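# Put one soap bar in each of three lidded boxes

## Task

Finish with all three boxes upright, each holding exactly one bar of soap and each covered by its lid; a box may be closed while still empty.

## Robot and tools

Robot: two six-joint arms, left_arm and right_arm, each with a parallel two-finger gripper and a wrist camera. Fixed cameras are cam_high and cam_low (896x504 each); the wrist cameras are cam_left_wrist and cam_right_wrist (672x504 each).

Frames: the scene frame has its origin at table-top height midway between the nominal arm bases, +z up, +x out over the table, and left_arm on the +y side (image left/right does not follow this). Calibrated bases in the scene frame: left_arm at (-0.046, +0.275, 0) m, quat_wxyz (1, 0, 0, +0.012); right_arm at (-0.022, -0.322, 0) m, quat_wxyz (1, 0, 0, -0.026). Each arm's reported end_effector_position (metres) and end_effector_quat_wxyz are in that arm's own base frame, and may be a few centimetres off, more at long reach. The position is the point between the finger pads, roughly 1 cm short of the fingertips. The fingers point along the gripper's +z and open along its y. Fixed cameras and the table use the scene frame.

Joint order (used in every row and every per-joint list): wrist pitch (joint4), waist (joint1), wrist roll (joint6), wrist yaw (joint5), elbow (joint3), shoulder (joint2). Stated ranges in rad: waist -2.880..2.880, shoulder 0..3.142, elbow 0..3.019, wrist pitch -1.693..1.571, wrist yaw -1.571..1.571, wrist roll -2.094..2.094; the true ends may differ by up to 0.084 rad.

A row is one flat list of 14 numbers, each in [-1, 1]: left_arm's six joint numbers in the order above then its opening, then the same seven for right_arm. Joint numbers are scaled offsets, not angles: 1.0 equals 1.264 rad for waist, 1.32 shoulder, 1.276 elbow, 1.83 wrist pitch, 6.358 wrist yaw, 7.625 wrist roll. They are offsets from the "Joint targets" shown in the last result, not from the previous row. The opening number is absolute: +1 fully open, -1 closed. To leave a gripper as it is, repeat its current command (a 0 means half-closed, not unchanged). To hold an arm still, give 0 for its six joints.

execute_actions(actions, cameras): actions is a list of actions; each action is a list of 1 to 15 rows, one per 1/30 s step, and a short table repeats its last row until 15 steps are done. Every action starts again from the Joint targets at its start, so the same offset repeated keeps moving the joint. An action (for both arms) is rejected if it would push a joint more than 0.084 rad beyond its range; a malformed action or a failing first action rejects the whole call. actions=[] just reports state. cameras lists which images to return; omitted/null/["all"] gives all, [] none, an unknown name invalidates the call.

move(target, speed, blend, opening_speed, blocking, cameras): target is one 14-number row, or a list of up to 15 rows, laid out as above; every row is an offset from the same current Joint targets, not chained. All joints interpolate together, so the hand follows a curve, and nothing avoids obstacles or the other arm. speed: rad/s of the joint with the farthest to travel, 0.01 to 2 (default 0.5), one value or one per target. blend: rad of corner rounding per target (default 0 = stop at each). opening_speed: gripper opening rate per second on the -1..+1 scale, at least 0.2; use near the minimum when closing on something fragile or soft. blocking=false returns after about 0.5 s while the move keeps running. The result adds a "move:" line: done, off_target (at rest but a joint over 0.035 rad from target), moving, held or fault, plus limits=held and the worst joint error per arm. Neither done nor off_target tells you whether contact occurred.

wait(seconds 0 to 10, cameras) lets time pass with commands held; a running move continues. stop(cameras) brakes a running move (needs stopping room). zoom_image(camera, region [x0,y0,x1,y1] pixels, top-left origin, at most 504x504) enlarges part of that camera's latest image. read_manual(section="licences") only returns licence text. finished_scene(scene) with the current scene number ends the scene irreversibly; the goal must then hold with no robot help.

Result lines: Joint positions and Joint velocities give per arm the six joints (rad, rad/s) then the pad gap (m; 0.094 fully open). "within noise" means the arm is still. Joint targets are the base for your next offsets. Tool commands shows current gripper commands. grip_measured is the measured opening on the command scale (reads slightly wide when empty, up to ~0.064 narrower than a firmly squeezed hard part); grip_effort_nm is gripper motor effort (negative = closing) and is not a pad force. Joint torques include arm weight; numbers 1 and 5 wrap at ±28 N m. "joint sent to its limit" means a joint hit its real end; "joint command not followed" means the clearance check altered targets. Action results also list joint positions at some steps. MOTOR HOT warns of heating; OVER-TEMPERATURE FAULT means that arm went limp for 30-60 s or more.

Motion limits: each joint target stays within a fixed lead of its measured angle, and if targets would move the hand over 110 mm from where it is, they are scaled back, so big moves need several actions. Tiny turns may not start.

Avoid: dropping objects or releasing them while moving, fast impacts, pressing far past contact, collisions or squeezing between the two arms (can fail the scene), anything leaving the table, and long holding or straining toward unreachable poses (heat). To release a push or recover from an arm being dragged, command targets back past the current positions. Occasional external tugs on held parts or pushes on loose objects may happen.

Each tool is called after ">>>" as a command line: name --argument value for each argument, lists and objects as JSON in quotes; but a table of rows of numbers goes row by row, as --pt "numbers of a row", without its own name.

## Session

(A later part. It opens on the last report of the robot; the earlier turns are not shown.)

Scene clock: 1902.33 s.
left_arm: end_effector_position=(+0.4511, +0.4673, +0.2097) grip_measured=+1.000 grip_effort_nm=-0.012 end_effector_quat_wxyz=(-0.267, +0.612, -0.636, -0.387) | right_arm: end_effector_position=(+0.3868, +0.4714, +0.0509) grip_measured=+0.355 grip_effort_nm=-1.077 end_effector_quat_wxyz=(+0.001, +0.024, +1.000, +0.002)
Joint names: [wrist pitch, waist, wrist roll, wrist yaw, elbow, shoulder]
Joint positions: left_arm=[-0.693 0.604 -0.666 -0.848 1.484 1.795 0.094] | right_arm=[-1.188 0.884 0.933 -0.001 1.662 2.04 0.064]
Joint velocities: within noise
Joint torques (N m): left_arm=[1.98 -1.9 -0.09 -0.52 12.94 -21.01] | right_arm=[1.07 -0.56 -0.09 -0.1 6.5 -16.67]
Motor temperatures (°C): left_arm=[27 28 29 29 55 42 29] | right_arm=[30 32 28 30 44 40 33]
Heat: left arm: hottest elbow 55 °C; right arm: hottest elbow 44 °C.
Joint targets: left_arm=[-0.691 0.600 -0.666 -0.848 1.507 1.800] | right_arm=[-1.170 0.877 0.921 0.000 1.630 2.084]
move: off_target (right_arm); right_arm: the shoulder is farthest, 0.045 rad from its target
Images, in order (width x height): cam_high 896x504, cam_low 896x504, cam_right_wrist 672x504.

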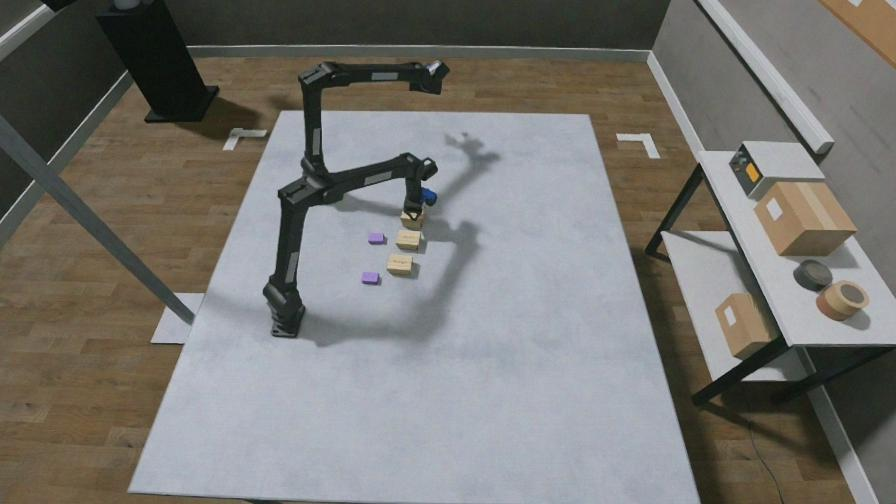

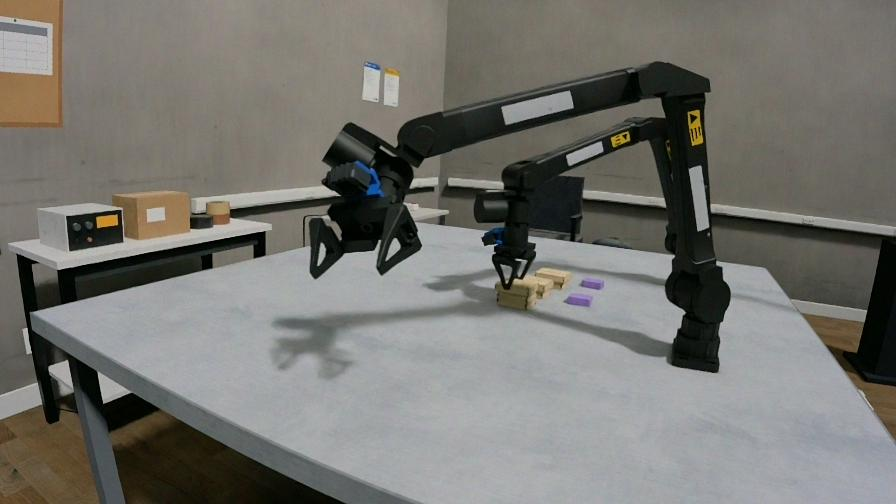

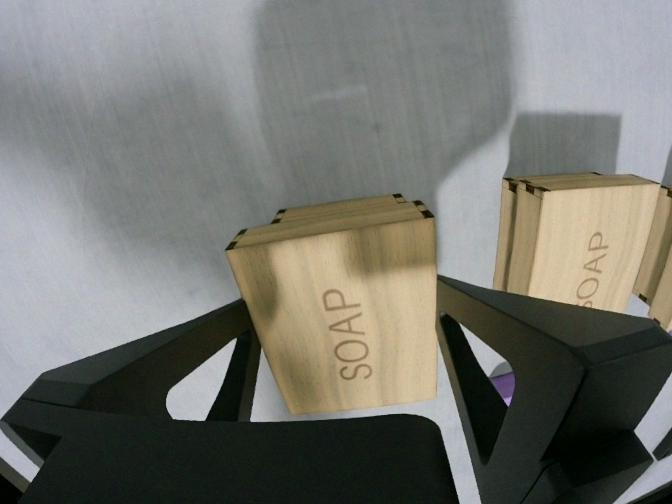

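>>> move --pt "0 0 0 0 0 0 1 -0.022 0 0 0 0.0274 -0.0606 0.15" --pt "0 0 0 0 0 0 1 -0.015 0 0 0 0.016 -0.0303 0.15" --speed 0.06 --cameras '["cam_low"]'

>>> zoom_image --camera "cam_low" --region '[480, 255, 560, 315]'

Scene clock: 1938.40 s.
left_arm: end_effector_position=(+0.4511, +0.4673, +0.2097) grip_measured=+1.000 grip_effort_nm=-0.012 end_effector_quat_wxyz=(-0.267, +0.612, -0.636, -0.387) | right_arm: end_effector_position=(+0.3855, +0.4698, +0.0601) grip_measured=+0.355 grip_effort_nm=-1.077 end_effector_quat_wxyz=(+0.002, +0.024, +1.000, +0.003)
Joint names: [wrist pitch, waist, wrist roll, wrist yaw, elbow, shoulder]
Joint positions: left_arm=[-0.693 0.604 -0.666 -0.848 1.484 1.795 0.094] | right_arm=[-1.201 0.884 0.933 -0.001 1.662 2.024 0.064]
Joint velocities: within noise
Joint torques (N m): left_arm=[1.99 -1.85 -0.09 -0.53 12.94 -21.01] | right_arm=[0.49 -0.56 -0.1 -0.11 8.27 -18.43]
Motor temperatures (°C): left_arm=[27 28 29 29 55 42 29] | right_arm=[30 32 28 30 45 38 33]
Heat: left arm: hottest elbow 55 °C; right arm: hottest elbow 45 °C.
Joint targets: left_arm=[-0.691 0.600 -0.666 -0.848 1.507 1.800] | right_arm=[-1.197 0.877 0.921 0.000 1.651 2.045]
move: done
Images, in order (width x height): cam_low 896x504.

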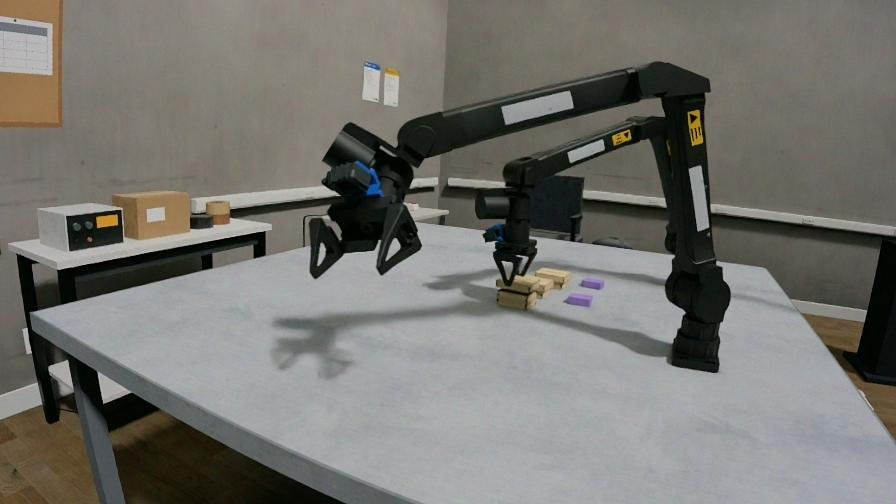

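Scaled by 6.300 from the camera's 896x504 image, which has a finer 1280x720 frame.

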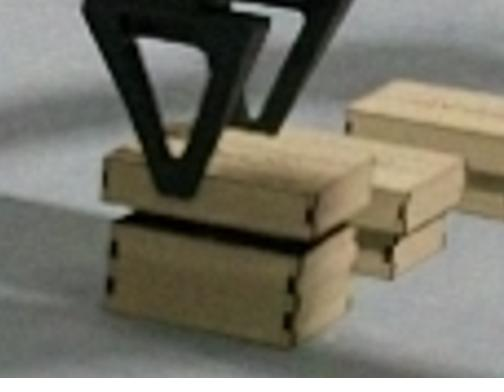

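>>> move --target '[0,0,0,0,0,0,1,0.0077,0,0,0,-0.0063,0.019,0.15]' --speed 0.04 --cameras '["cam_low","cam_right_wrist","cam_high"]'

>>> zoom_image --camera "cam_low" --region '[480, 255, 560, 315]'

>>> zoom_image --camera "cam_right_wrist" --region '[210, 160, 460, 280]'

Scene clock: 1948.67 s.
left_arm: end_effector_position=(+0.4511, +0.4673, +0.2097) grip_measured=+1.000 grip_effort_nm=-0.007 end_effector_quat_wxyz=(-0.267, +0.612, -0.636, -0.387) | right_arm: end_effector_position=(+0.3860, +0.4704, +0.0514) grip_measured=+0.355 grip_effort_nm=-1.072 end_effector_quat_wxyz=(+0.000, +0.024, +1.000, +0.001)
Joint names: [wrist pitch, waist, wrist roll, wrist yaw, elbow, shoulder]
Joint positions: left_arm=[-0.693 0.604 -0.666 -0.848 1.484 1.795 0.094] | right_arm=[-1.192 0.884 0.933 -0.001 1.661 2.038 0.064]
Joint velocities: within noise
Joint torques (N m): left_arm=[1.98 -1.9 -0.08 -0.53 12.93 -21.01] | right_arm=[0.72 -0.44 -0.1 -0.16 7.57 -17.44]
Motor temperatures (°C): left_arm=[27 28 29 29 55 42 29] | right_arm=[30 32 28 30 45 39 33]
Heat: left arm: hottest elbow 55 °C; right arm: hottest elbow 45 °C.
Joint targets: left_arm=[-0.691 0.600 -0.666 -0.848 1.507 1.800] | right_arm=[-1.183 0.877 0.921 -0.001 1.643 2.070]
move: done
Images, in order (width x height): cam_high 896x504, cam_low 896x504, cam_right_wrist 672x504.

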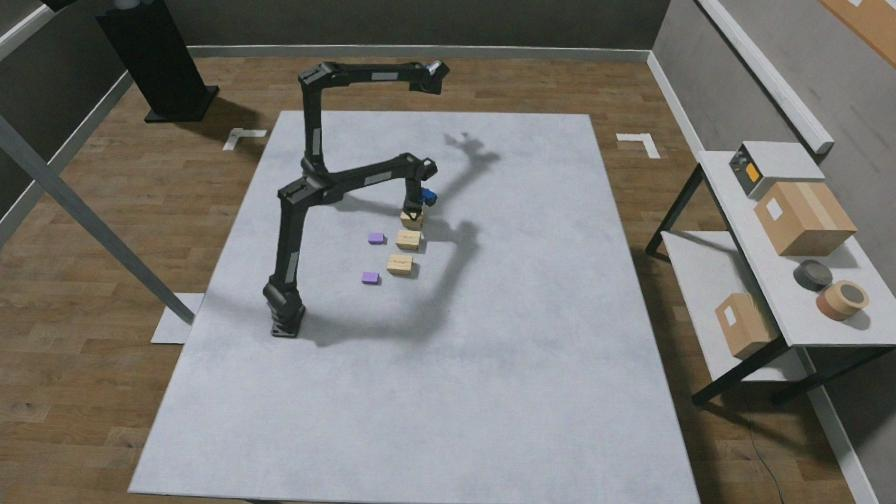

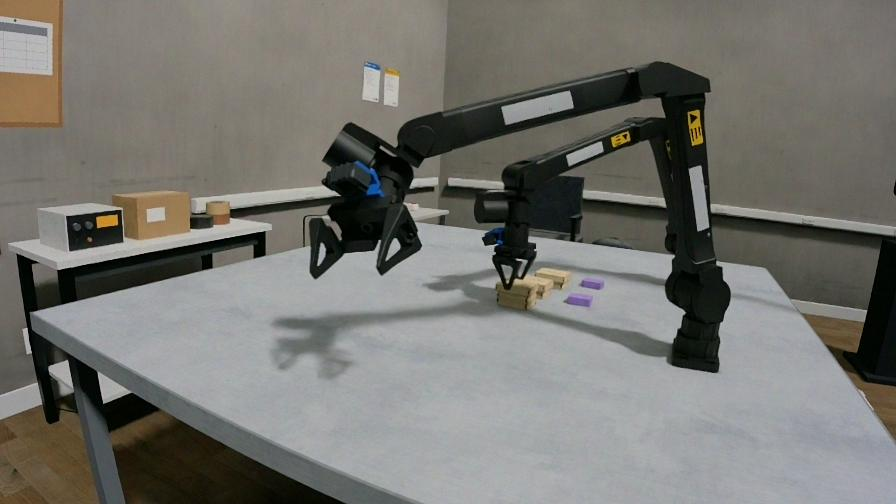

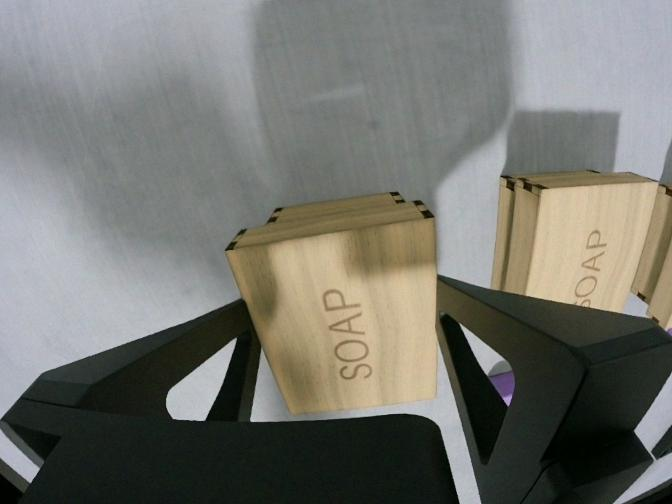

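Scaled by 6.300 from the camera's 896x504 image, which has a finer 1280x720 frame.

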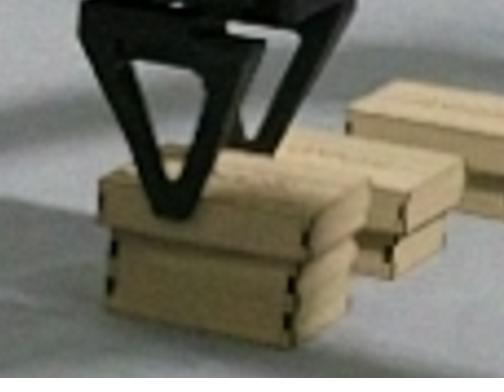

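Scaled by 2.016 from the camera's 672x504 image, which has a finer 960x720 frame.

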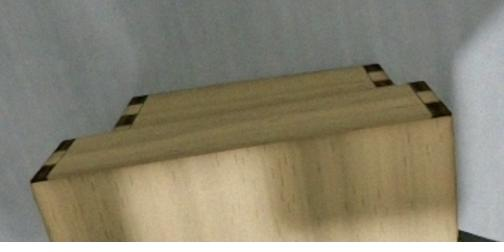

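>>> move --pt "0 0 0 0 0 0 1 0.006 0 0 0 -0.008 0.01 0.15" --pt "0 0 0 0 0 0 1 0.012 0 0 0 -0.016 0.02 0.15" --speed 0.04 --cameras '["cam_low","cam_right_wrist"]'

>>> zoom_image --camera "cam_low" --region '[480, 255, 560, 315]'

Scene clock: 1958.77 s.
left_arm: end_effector_position=(+0.4511, +0.4673, +0.2097) grip_measured=+1.000 grip_effort_nm=-0.017 end_effector_quat_wxyz=(-0.267, +0.612, -0.636, -0.387) | right_arm: end_effector_position=(+0.3860, +0.4702, +0.0502) grip_measured=+0.355 grip_effort_nm=-1.082 end_effector_quat_wxyz=(+0.001, +0.024, +1.000, +0.001)
Joint names: [wrist pitch, waist, wrist roll, wrist yaw, elbow, shoulder]
Joint positions: left_arm=[-0.693 0.604 -0.666 -0.848 1.484 1.795 0.094] | right_arm=[-1.187 0.884 0.933 0 1.657 2.038 0.064]
Joint velocities: within noise
Joint torques (N m): left_arm=[1.96 -1.9 -0.08 -0.53 12.93 -21.07] | right_arm=[1.31 -0.56 -0.09 -0.11 6.16 -15.56]
Motor temperatures (°C): left_arm=[27 28 29 29 55 42 29] | right_arm=[30 32 28 30 45 39 33]
Heat: left arm: hottest elbow 55 °C; right arm: hottest elbow 45 °C.
Joint targets: left_arm=[-0.691 0.600 -0.666 -0.848 1.507 1.800] | right_arm=[-1.161 0.877 0.921 0.000 1.622 2.096]
move: off_target (right_arm); right_arm: the shoulder is farthest, 0.058 rad from its target
Images, in order (width x height): cam_low 896x504, cam_right_wrist 672x504.

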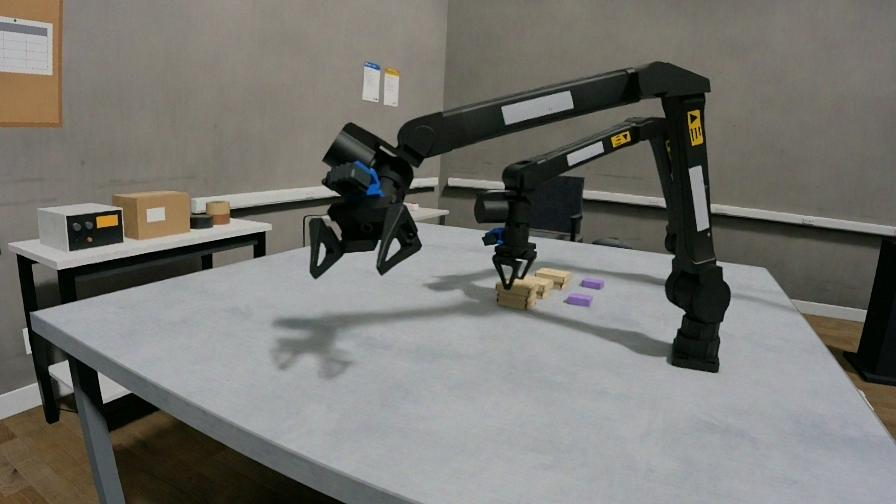

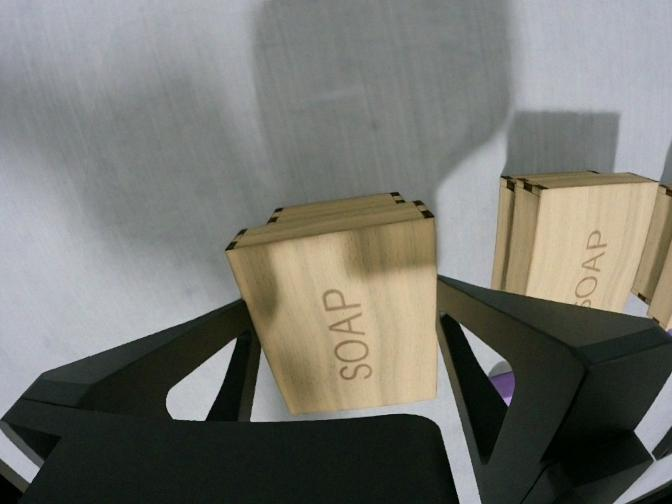

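Scaled by 6.300 from the camera's 896x504 image, which has a finer 1280x720 frame.

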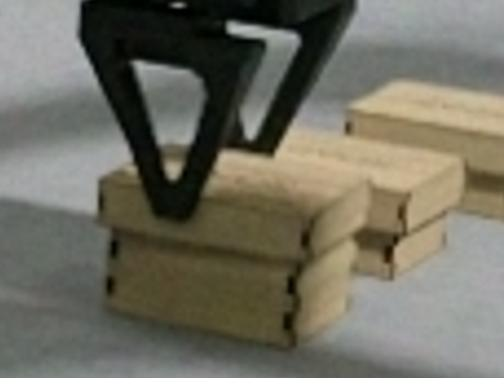

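>>> zoom_image --camera "cam_low" --region '[492, 274, 544, 314]'

>>> zoom_image --camera "cam_right_wrist" --region '[220, 180, 440, 260]'

Scaled by 9.692 from the camera's 896x504 image, which has a finer 1280x720 frame.

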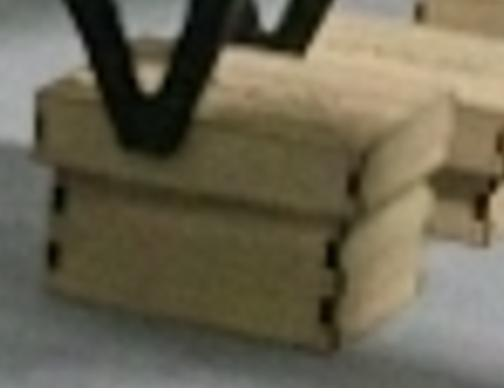

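Scaled by 2.291 from the camera's 672x504 image, which has a finer 960x720 frame.

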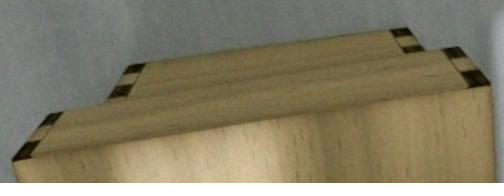

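>>> move --pt "0 0 0 0 0 0 1 -0.0268 0 0 0 0.0345 -0.0576 0.15" --pt "0 0 0 0 0 0 1 -0.0197 0 0.0089 0 0.0227 -0.0386 0.15" --pt "0 0 0 0 0 0 1 -0.012 0 0.0089 0 0.0165 -0.0197 0.15" --speed 0.05 --cameras '["cam_low","cam_right_wrist"]'

>>> zoom_image --camera "cam_low" --region '[492, 274, 544, 314]'

>>> zoom_image --camera "cam_right_wrist" --region '[220, 180, 440, 260]'

Scene clock: 2002.20 s.
left_arm: end_effector_position=(+0.4511, +0.4673, +0.2097) grip_measured=+1.000 grip_effort_nm=-0.012 end_effector_quat_wxyz=(-0.267, +0.612, -0.636, -0.387) | right_arm: end_effector_position=(+0.3848, +0.4687, +0.0516) grip_measured=+0.355 grip_effort_nm=-1.077 end_effector_quat_wxyz=(-0.001, +0.047, +0.999, -0.001)
Joint names: [wrist pitch, waist, wrist roll, wrist yaw, elbow, shoulder]
Joint positions: left_arm=[-0.693 0.604 -0.666 -0.848 1.484 1.795 0.094] | right_arm=[-1.195 0.884 0.979 0 1.657 2.035 0.064]
Joint velocities: within noise
Joint torques (N m): left_arm=[1.98 -1.85 -0.08 -0.53 12.94 -21.01] | right_arm=[0.83 -0.56 0.11 -0.11 7.92 -17.38]
Motor temperatures (°C): left_arm=[27 28 29 29 55 42 29] | right_arm=[30 32 28 30 44 39 33]
Heat: left arm: hottest elbow 55 °C; right arm: hottest elbow 44 °C.
Joint targets: left_arm=[-0.691 0.600 -0.666 -0.848 1.507 1.800] | right_arm=[-1.183 0.877 0.989 0.000 1.643 2.070]
move: done
Images, in order (width x height): cam_low 896x504, cam_right_wrist 672x504.

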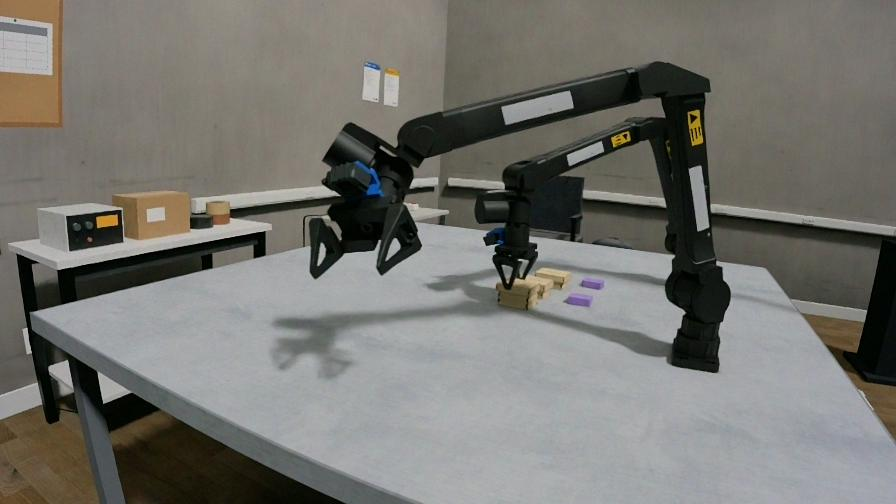

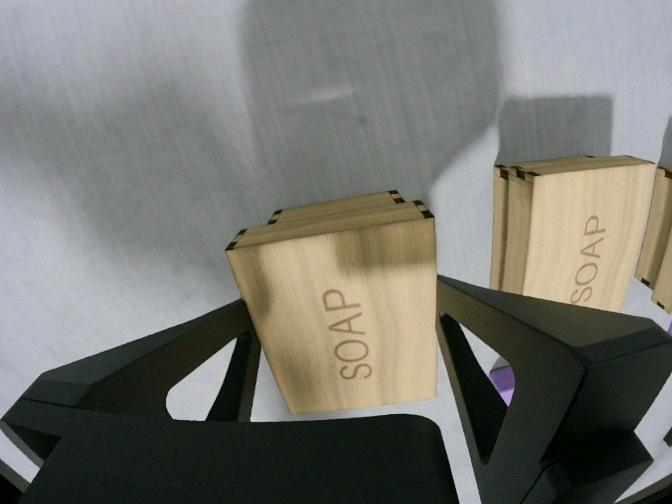

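Scaled by 9.692 from the camera's 896x504 image, which has a finer 1280x720 frame.

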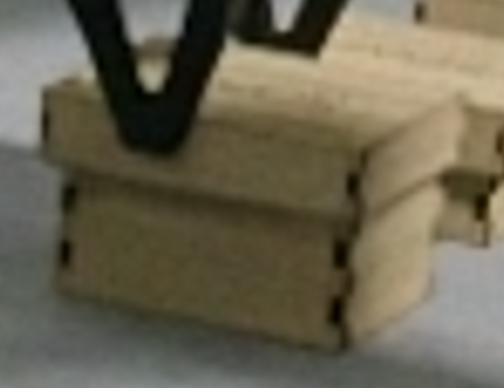

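Scaled by 2.291 from the camera's 672x504 image, which has a finer 960x720 frame.

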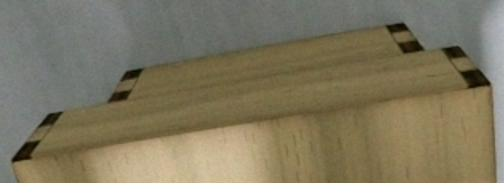

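>>> move --pt "0 0 0 0 0 0 1 0.006 0 0 0 -0.008 0.01 0.15" --pt "0 0 0 0 0 0 1 0.012 0 0 0 -0.016 0.02 0.15" --speed 0.04 --cameras '["cam_low","cam_high"]'

>>> zoom_image --camera "cam_low" --region '[492, 274, 544, 314]'

>>> zoom_image --camera "cam_high" --region '[380, 200, 440, 250]'

Scene clock: 2025.13 s.
left_arm: end_effector_position=(+0.4511, +0.4673, +0.2097) grip_measured=+1.000 grip_effort_nm=-0.022 end_effector_quat_wxyz=(-0.267, +0.612, -0.636, -0.387) | right_arm: end_effector_position=(+0.3849, +0.4690, +0.0503) grip_measured=+0.355 grip_effort_nm=-1.067 end_effector_quat_wxyz=(+0.000, +0.048, +0.999, +0.000)
Joint names: [wrist pitch, waist, wrist roll, wrist yaw, elbow, shoulder]
Joint positions: left_arm=[-0.693 0.604 -0.666 -0.848 1.484 1.795 0.094] | right_arm=[-1.189 0.884 0.98 0 1.654 2.036 0.064]
Joint velocities: within noise
Joint torques (N m): left_arm=[1.98 -1.9 -0.08 -0.53 12.93 -21.01] | right_arm=[1.42 -0.56 0.1 -0.11 6.5 -15.38]
Motor temperatures (°C): left_arm=[27 28 29 29 55 42 29] | right_arm=[30 32 28 30 45 38 33]
Heat: left arm: hottest elbow 55 °C; right arm: hottest elbow 45 °C.
Joint targets: left_arm=[-0.691 0.600 -0.666 -0.848 1.507 1.800] | right_arm=[-1.161 0.877 0.989 0.000 1.623 2.096]
move: off_target (right_arm); right_arm: the shoulder is farthest, 0.061 rad from its target
Images, in order (width x height): cam_high 896x504, cam_low 896x504.

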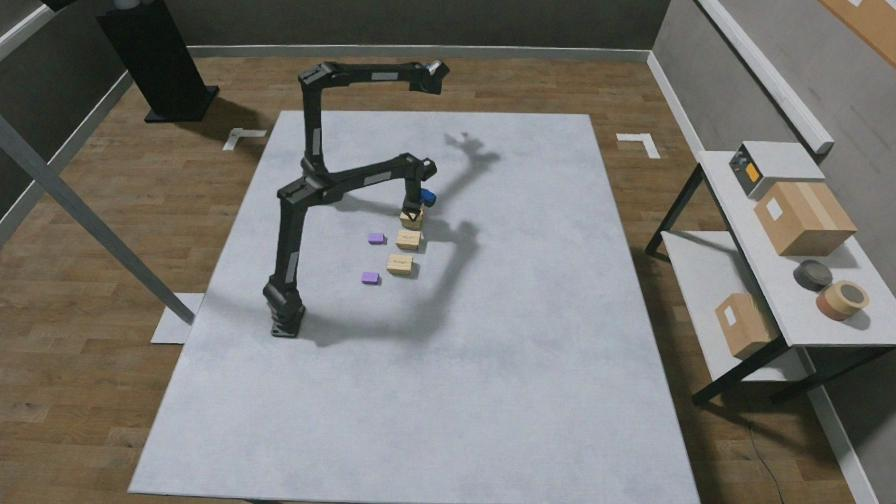

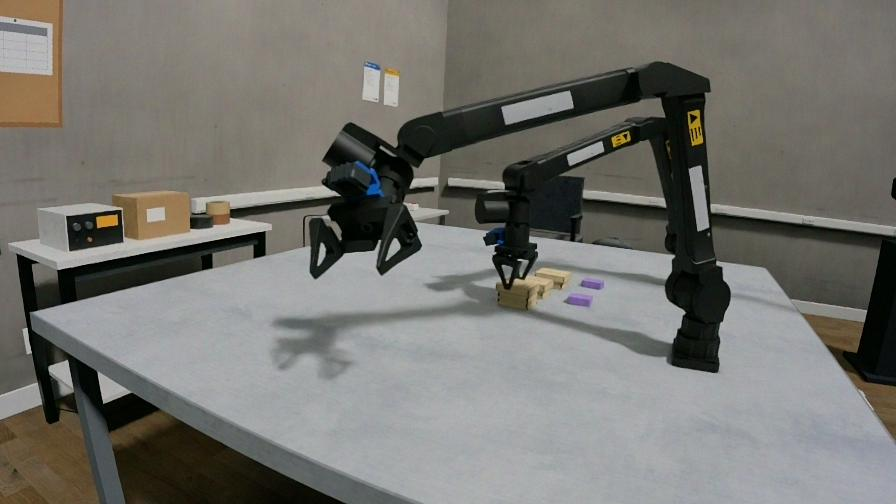

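Scaled by 9.692 from the camera's 896x504 image, which has a finer 1280x720 frame.

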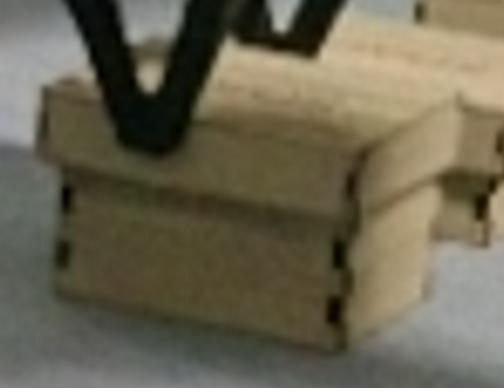

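Scaled by 8.400 from the camera's 896x504 image, which has a finer 1280x720 frame.

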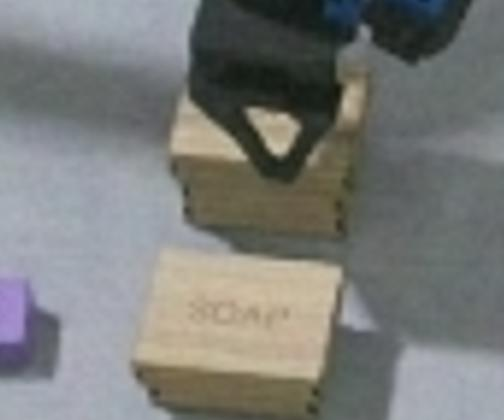

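>>> move --pt "0 0 0 0 0 0 1 -0.0268 0 0 0 0.0345 -0.0576 0.15" --pt "0 0 0 0 0 0 1 -0.0197 -0.0018 0 0 0.0227 -0.0386 0.15" --speed 0.05 --cameras '["cam_low","cam_right_wrist"]'

>>> zoom_image --camera "cam_low" --region '[492, 274, 544, 314]'

>>> move --target '[0,0,0,0,0,0,1,0.0077,0,0,0,-0.0068,0.0195,0.15]' --speed 0.04 --cameras '["cam_low","cam_high","cam_right_wrist"]'

>>> zoom_image --camera "cam_low" --region '[492, 274, 544, 314]'

>>> zoom_image --camera "cam_right_wrist" --region '[220, 180, 440, 260]'

>>> zoom_image --camera "cam_high" --region '[380, 200, 440, 250]'

Scene clock: 2048.10 s.
left_arm: end_effector_position=(+0.4511, +0.4673, +0.2097) grip_measured=+1.000 grip_effort_nm=-0.017 end_effector_quat_wxyz=(-0.267, +0.612, -0.636, -0.387) | right_arm: end_effector_position=(+0.3838, +0.4668, +0.0512) grip_measured=+0.355 grip_effort_nm=-1.072 end_effector_quat_wxyz=(-0.003, +0.048, +0.999, -0.004)
Joint names: [wrist pitch, waist, wrist roll, wrist yaw, elbow, shoulder]
Joint positions: left_arm=[-0.693 0.604 -0.666 -0.848 1.484 1.795 0.094] | right_arm=[-1.199 0.883 0.98 0 1.654 2.034 0.064]
Joint velocities: within noise
Joint torques (N m): left_arm=[1.96 -1.9 -0.08 -0.53 12.93 -21.07] | right_arm=[0.43 -0.32 0.1 -0.11 8.92 -19.19]
Motor temperatures (°C): left_arm=[27 28 29 29 55 43 29] | right_arm=[30 32 28 30 44 38 33]
Heat: left arm: hottest elbow 55 °C; right arm: hottest elbow 44 °C.
Joint targets: left_arm=[-0.691 0.600 -0.666 -0.848 1.507 1.800] | right_arm=[-1.197 0.875 0.989 0.000 1.652 2.046]
move: done
Images, in order (width x height): cam_low 896x504, cam_right_wrist 672x504.

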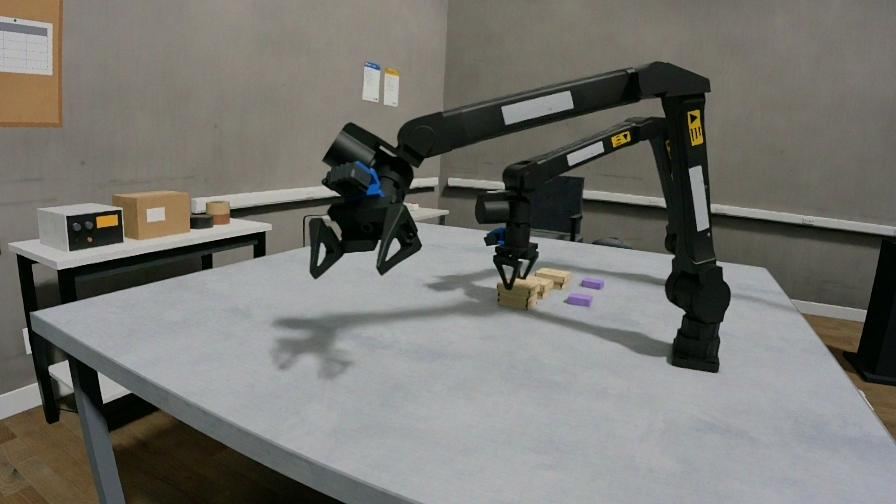

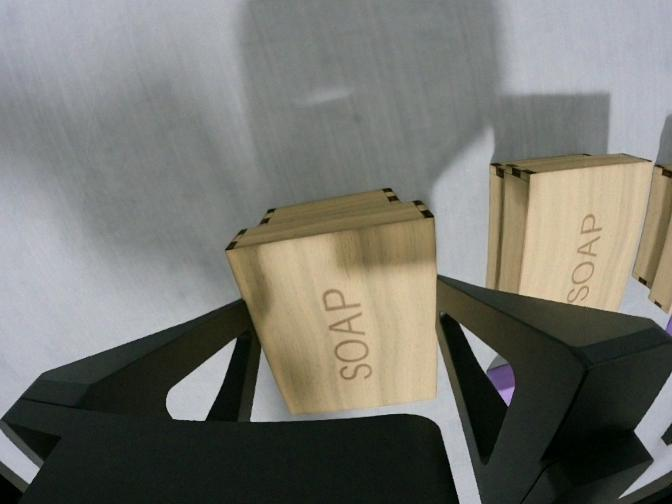

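Scaled by 9.692 from the camera's 896x504 image, which has a finer 1280x720 frame.

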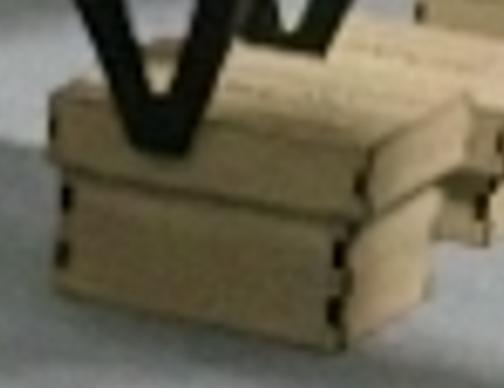

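Scene clock: 2049.23 s.
left_arm: end_effector_position=(+0.4511, +0.4673, +0.2097) grip_measured=+1.000 grip_effort_nm=-0.017 end_effector_quat_wxyz=(-0.267, +0.612, -0.636, -0.387) | right_arm: end_effector_position=(+0.3848, +0.4677, +0.0467) grip_measured=+0.355 grip_effort_nm=-1.072 end_effector_quat_wxyz=(-0.003, +0.049, +0.999, -0.003)
Joint names: [wrist pitch, waist, wrist roll, wrist yaw, elbow, shoulder]
Joint positions: left_arm=[-0.693 0.604 -0.666 -0.848 1.484 1.795 0.094] | right_arm=[-1.191 0.883 0.98 0 1.654 2.042 0.064]
Joint velocities: within noise
Joint torques (N m): left_arm=[1.98 -1.9 -0.08 -0.52 12.94 -21.01] | right_arm=[0.62 -0.67 0.1 -0.11 8.16 -17.73]
Motor temperatures (°C): left_arm=[27 28 29 29 55 43 29] | right_arm=[30 32 28 30 44 38 33]
Heat: left arm: hottest elbow 55 °C; right arm: hottest elbow 44 °C.
Joint targets: left_arm=[-0.691 0.600 -0.666 -0.848 1.507 1.800] | right_arm=[-1.183 0.875 0.989 0.000 1.643 2.071]
move: done
Images, in order (width x height): cam_high 896x504, cam_low 896x504, cam_right_wrist 672x504.

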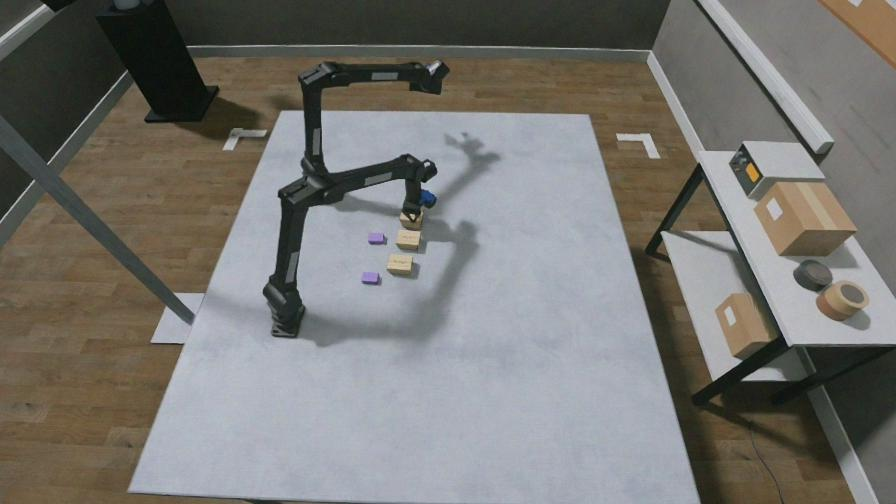

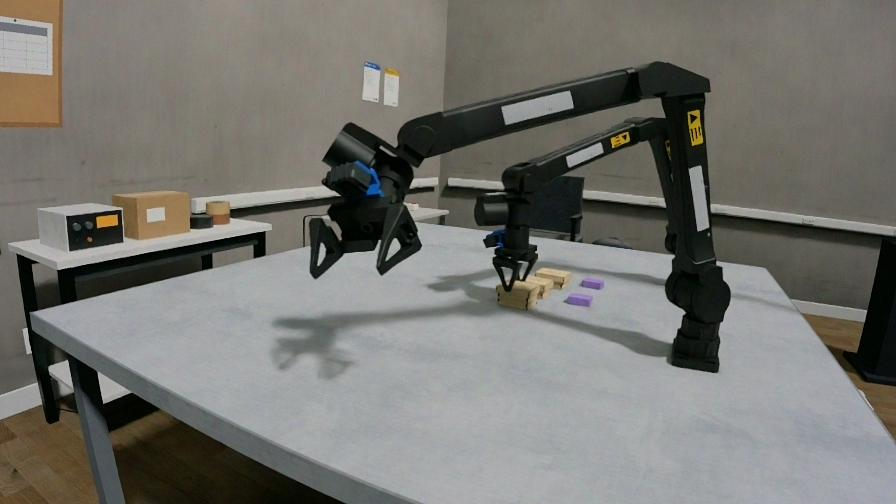

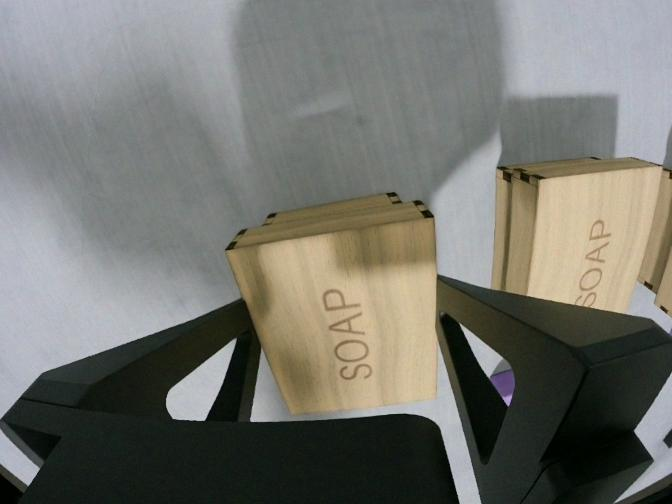

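Scaled by 9.692 from the camera's 896x504 image, which has a finer 1280x720 frame.

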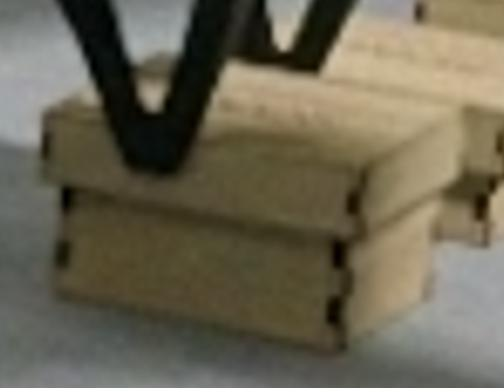

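Scaled by 2.291 from the camera's 672x504 image, which has a finer 960x720 frame.

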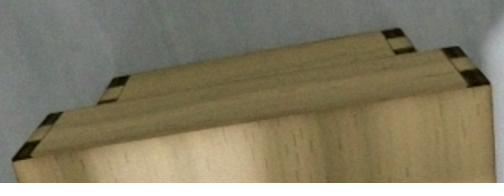

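Scaled by 8.400 from the camera's 896x504 image, which has a finer 1280x720 frame.

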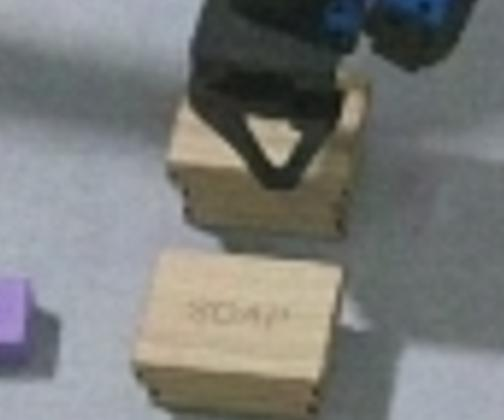

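>>> move --target '[0,0,0,0,0,0,1,0.010,0,0,0,-0.010,0.016,0.15]' --speed 0.04 --cameras '["cam_low"]'

>>> zoom_image --camera "cam_low" --region '[492, 274, 544, 314]'

Scene clock: 2055.50 s.
left_arm: end_effector_position=(+0.4511, +0.4673, +0.2097) grip_measured=+1.000 grip_effort_nm=-0.007 end_effector_quat_wxyz=(-0.267, +0.612, -0.636, -0.387) | right_arm: end_effector_position=(+0.3852, +0.4684, +0.0370) grip_measured=+0.355 grip_effort_nm=-1.082 end_effector_quat_wxyz=(-0.004, +0.049, +0.999, -0.004)
Joint names: [wrist pitch, waist, wrist roll, wrist yaw, elbow, shoulder]
Joint positions: left_arm=[-0.693 0.604 -0.666 -0.848 1.484 1.795 0.094] | right_arm=[-1.175 0.883 0.98 -0.001 1.649 2.055 0.064]
Joint velocities: within noise
Joint torques (N m): left_arm=[1.96 -1.9 -0.08 -0.52 12.93 -21.01] | right_arm=[0.73 -0.62 0.1 -0.07 7.46 -17.2]
Motor temperatures (°C): left_arm=[27 28 29 29 55 43 29] | right_arm=[30 32 28 30 44 39 33]
Heat: left arm: hottest elbow 55 °C; right arm: hottest elbow 44 °C.
Joint targets: left_arm=[-0.691 0.600 -0.666 -0.848 1.507 1.800] | right_arm=[-1.165 0.875 0.989 0.000 1.630 2.092]
move: off_target (right_arm); right_arm: the shoulder is farthest, 0.037 rad from its target
Images, in order (width x height): cam_low 896x504.

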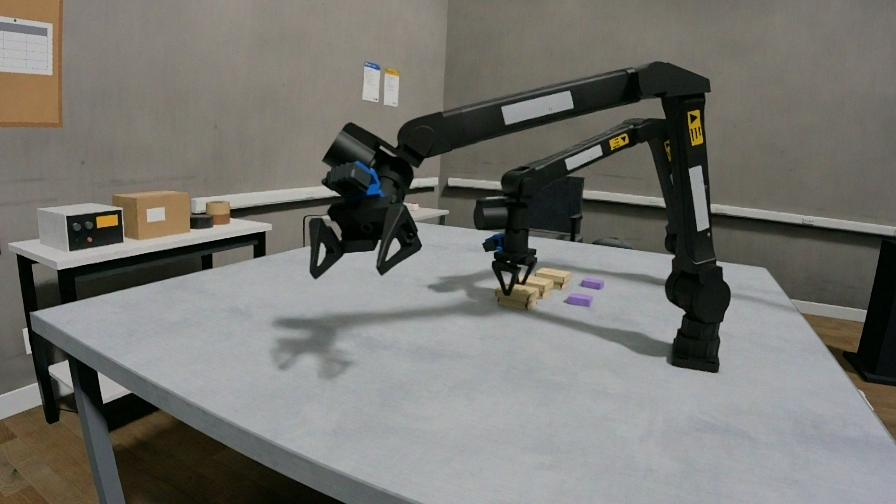

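Scaled by 9.692 from the camera's 896x504 image, which has a finer 1280x720 frame.

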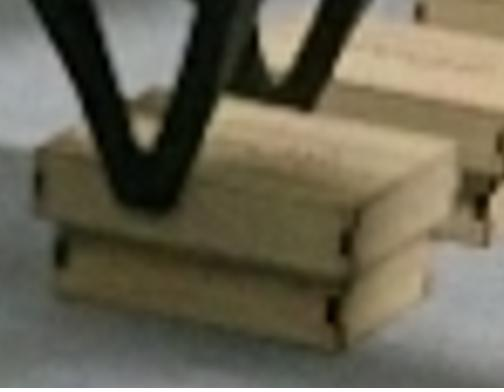

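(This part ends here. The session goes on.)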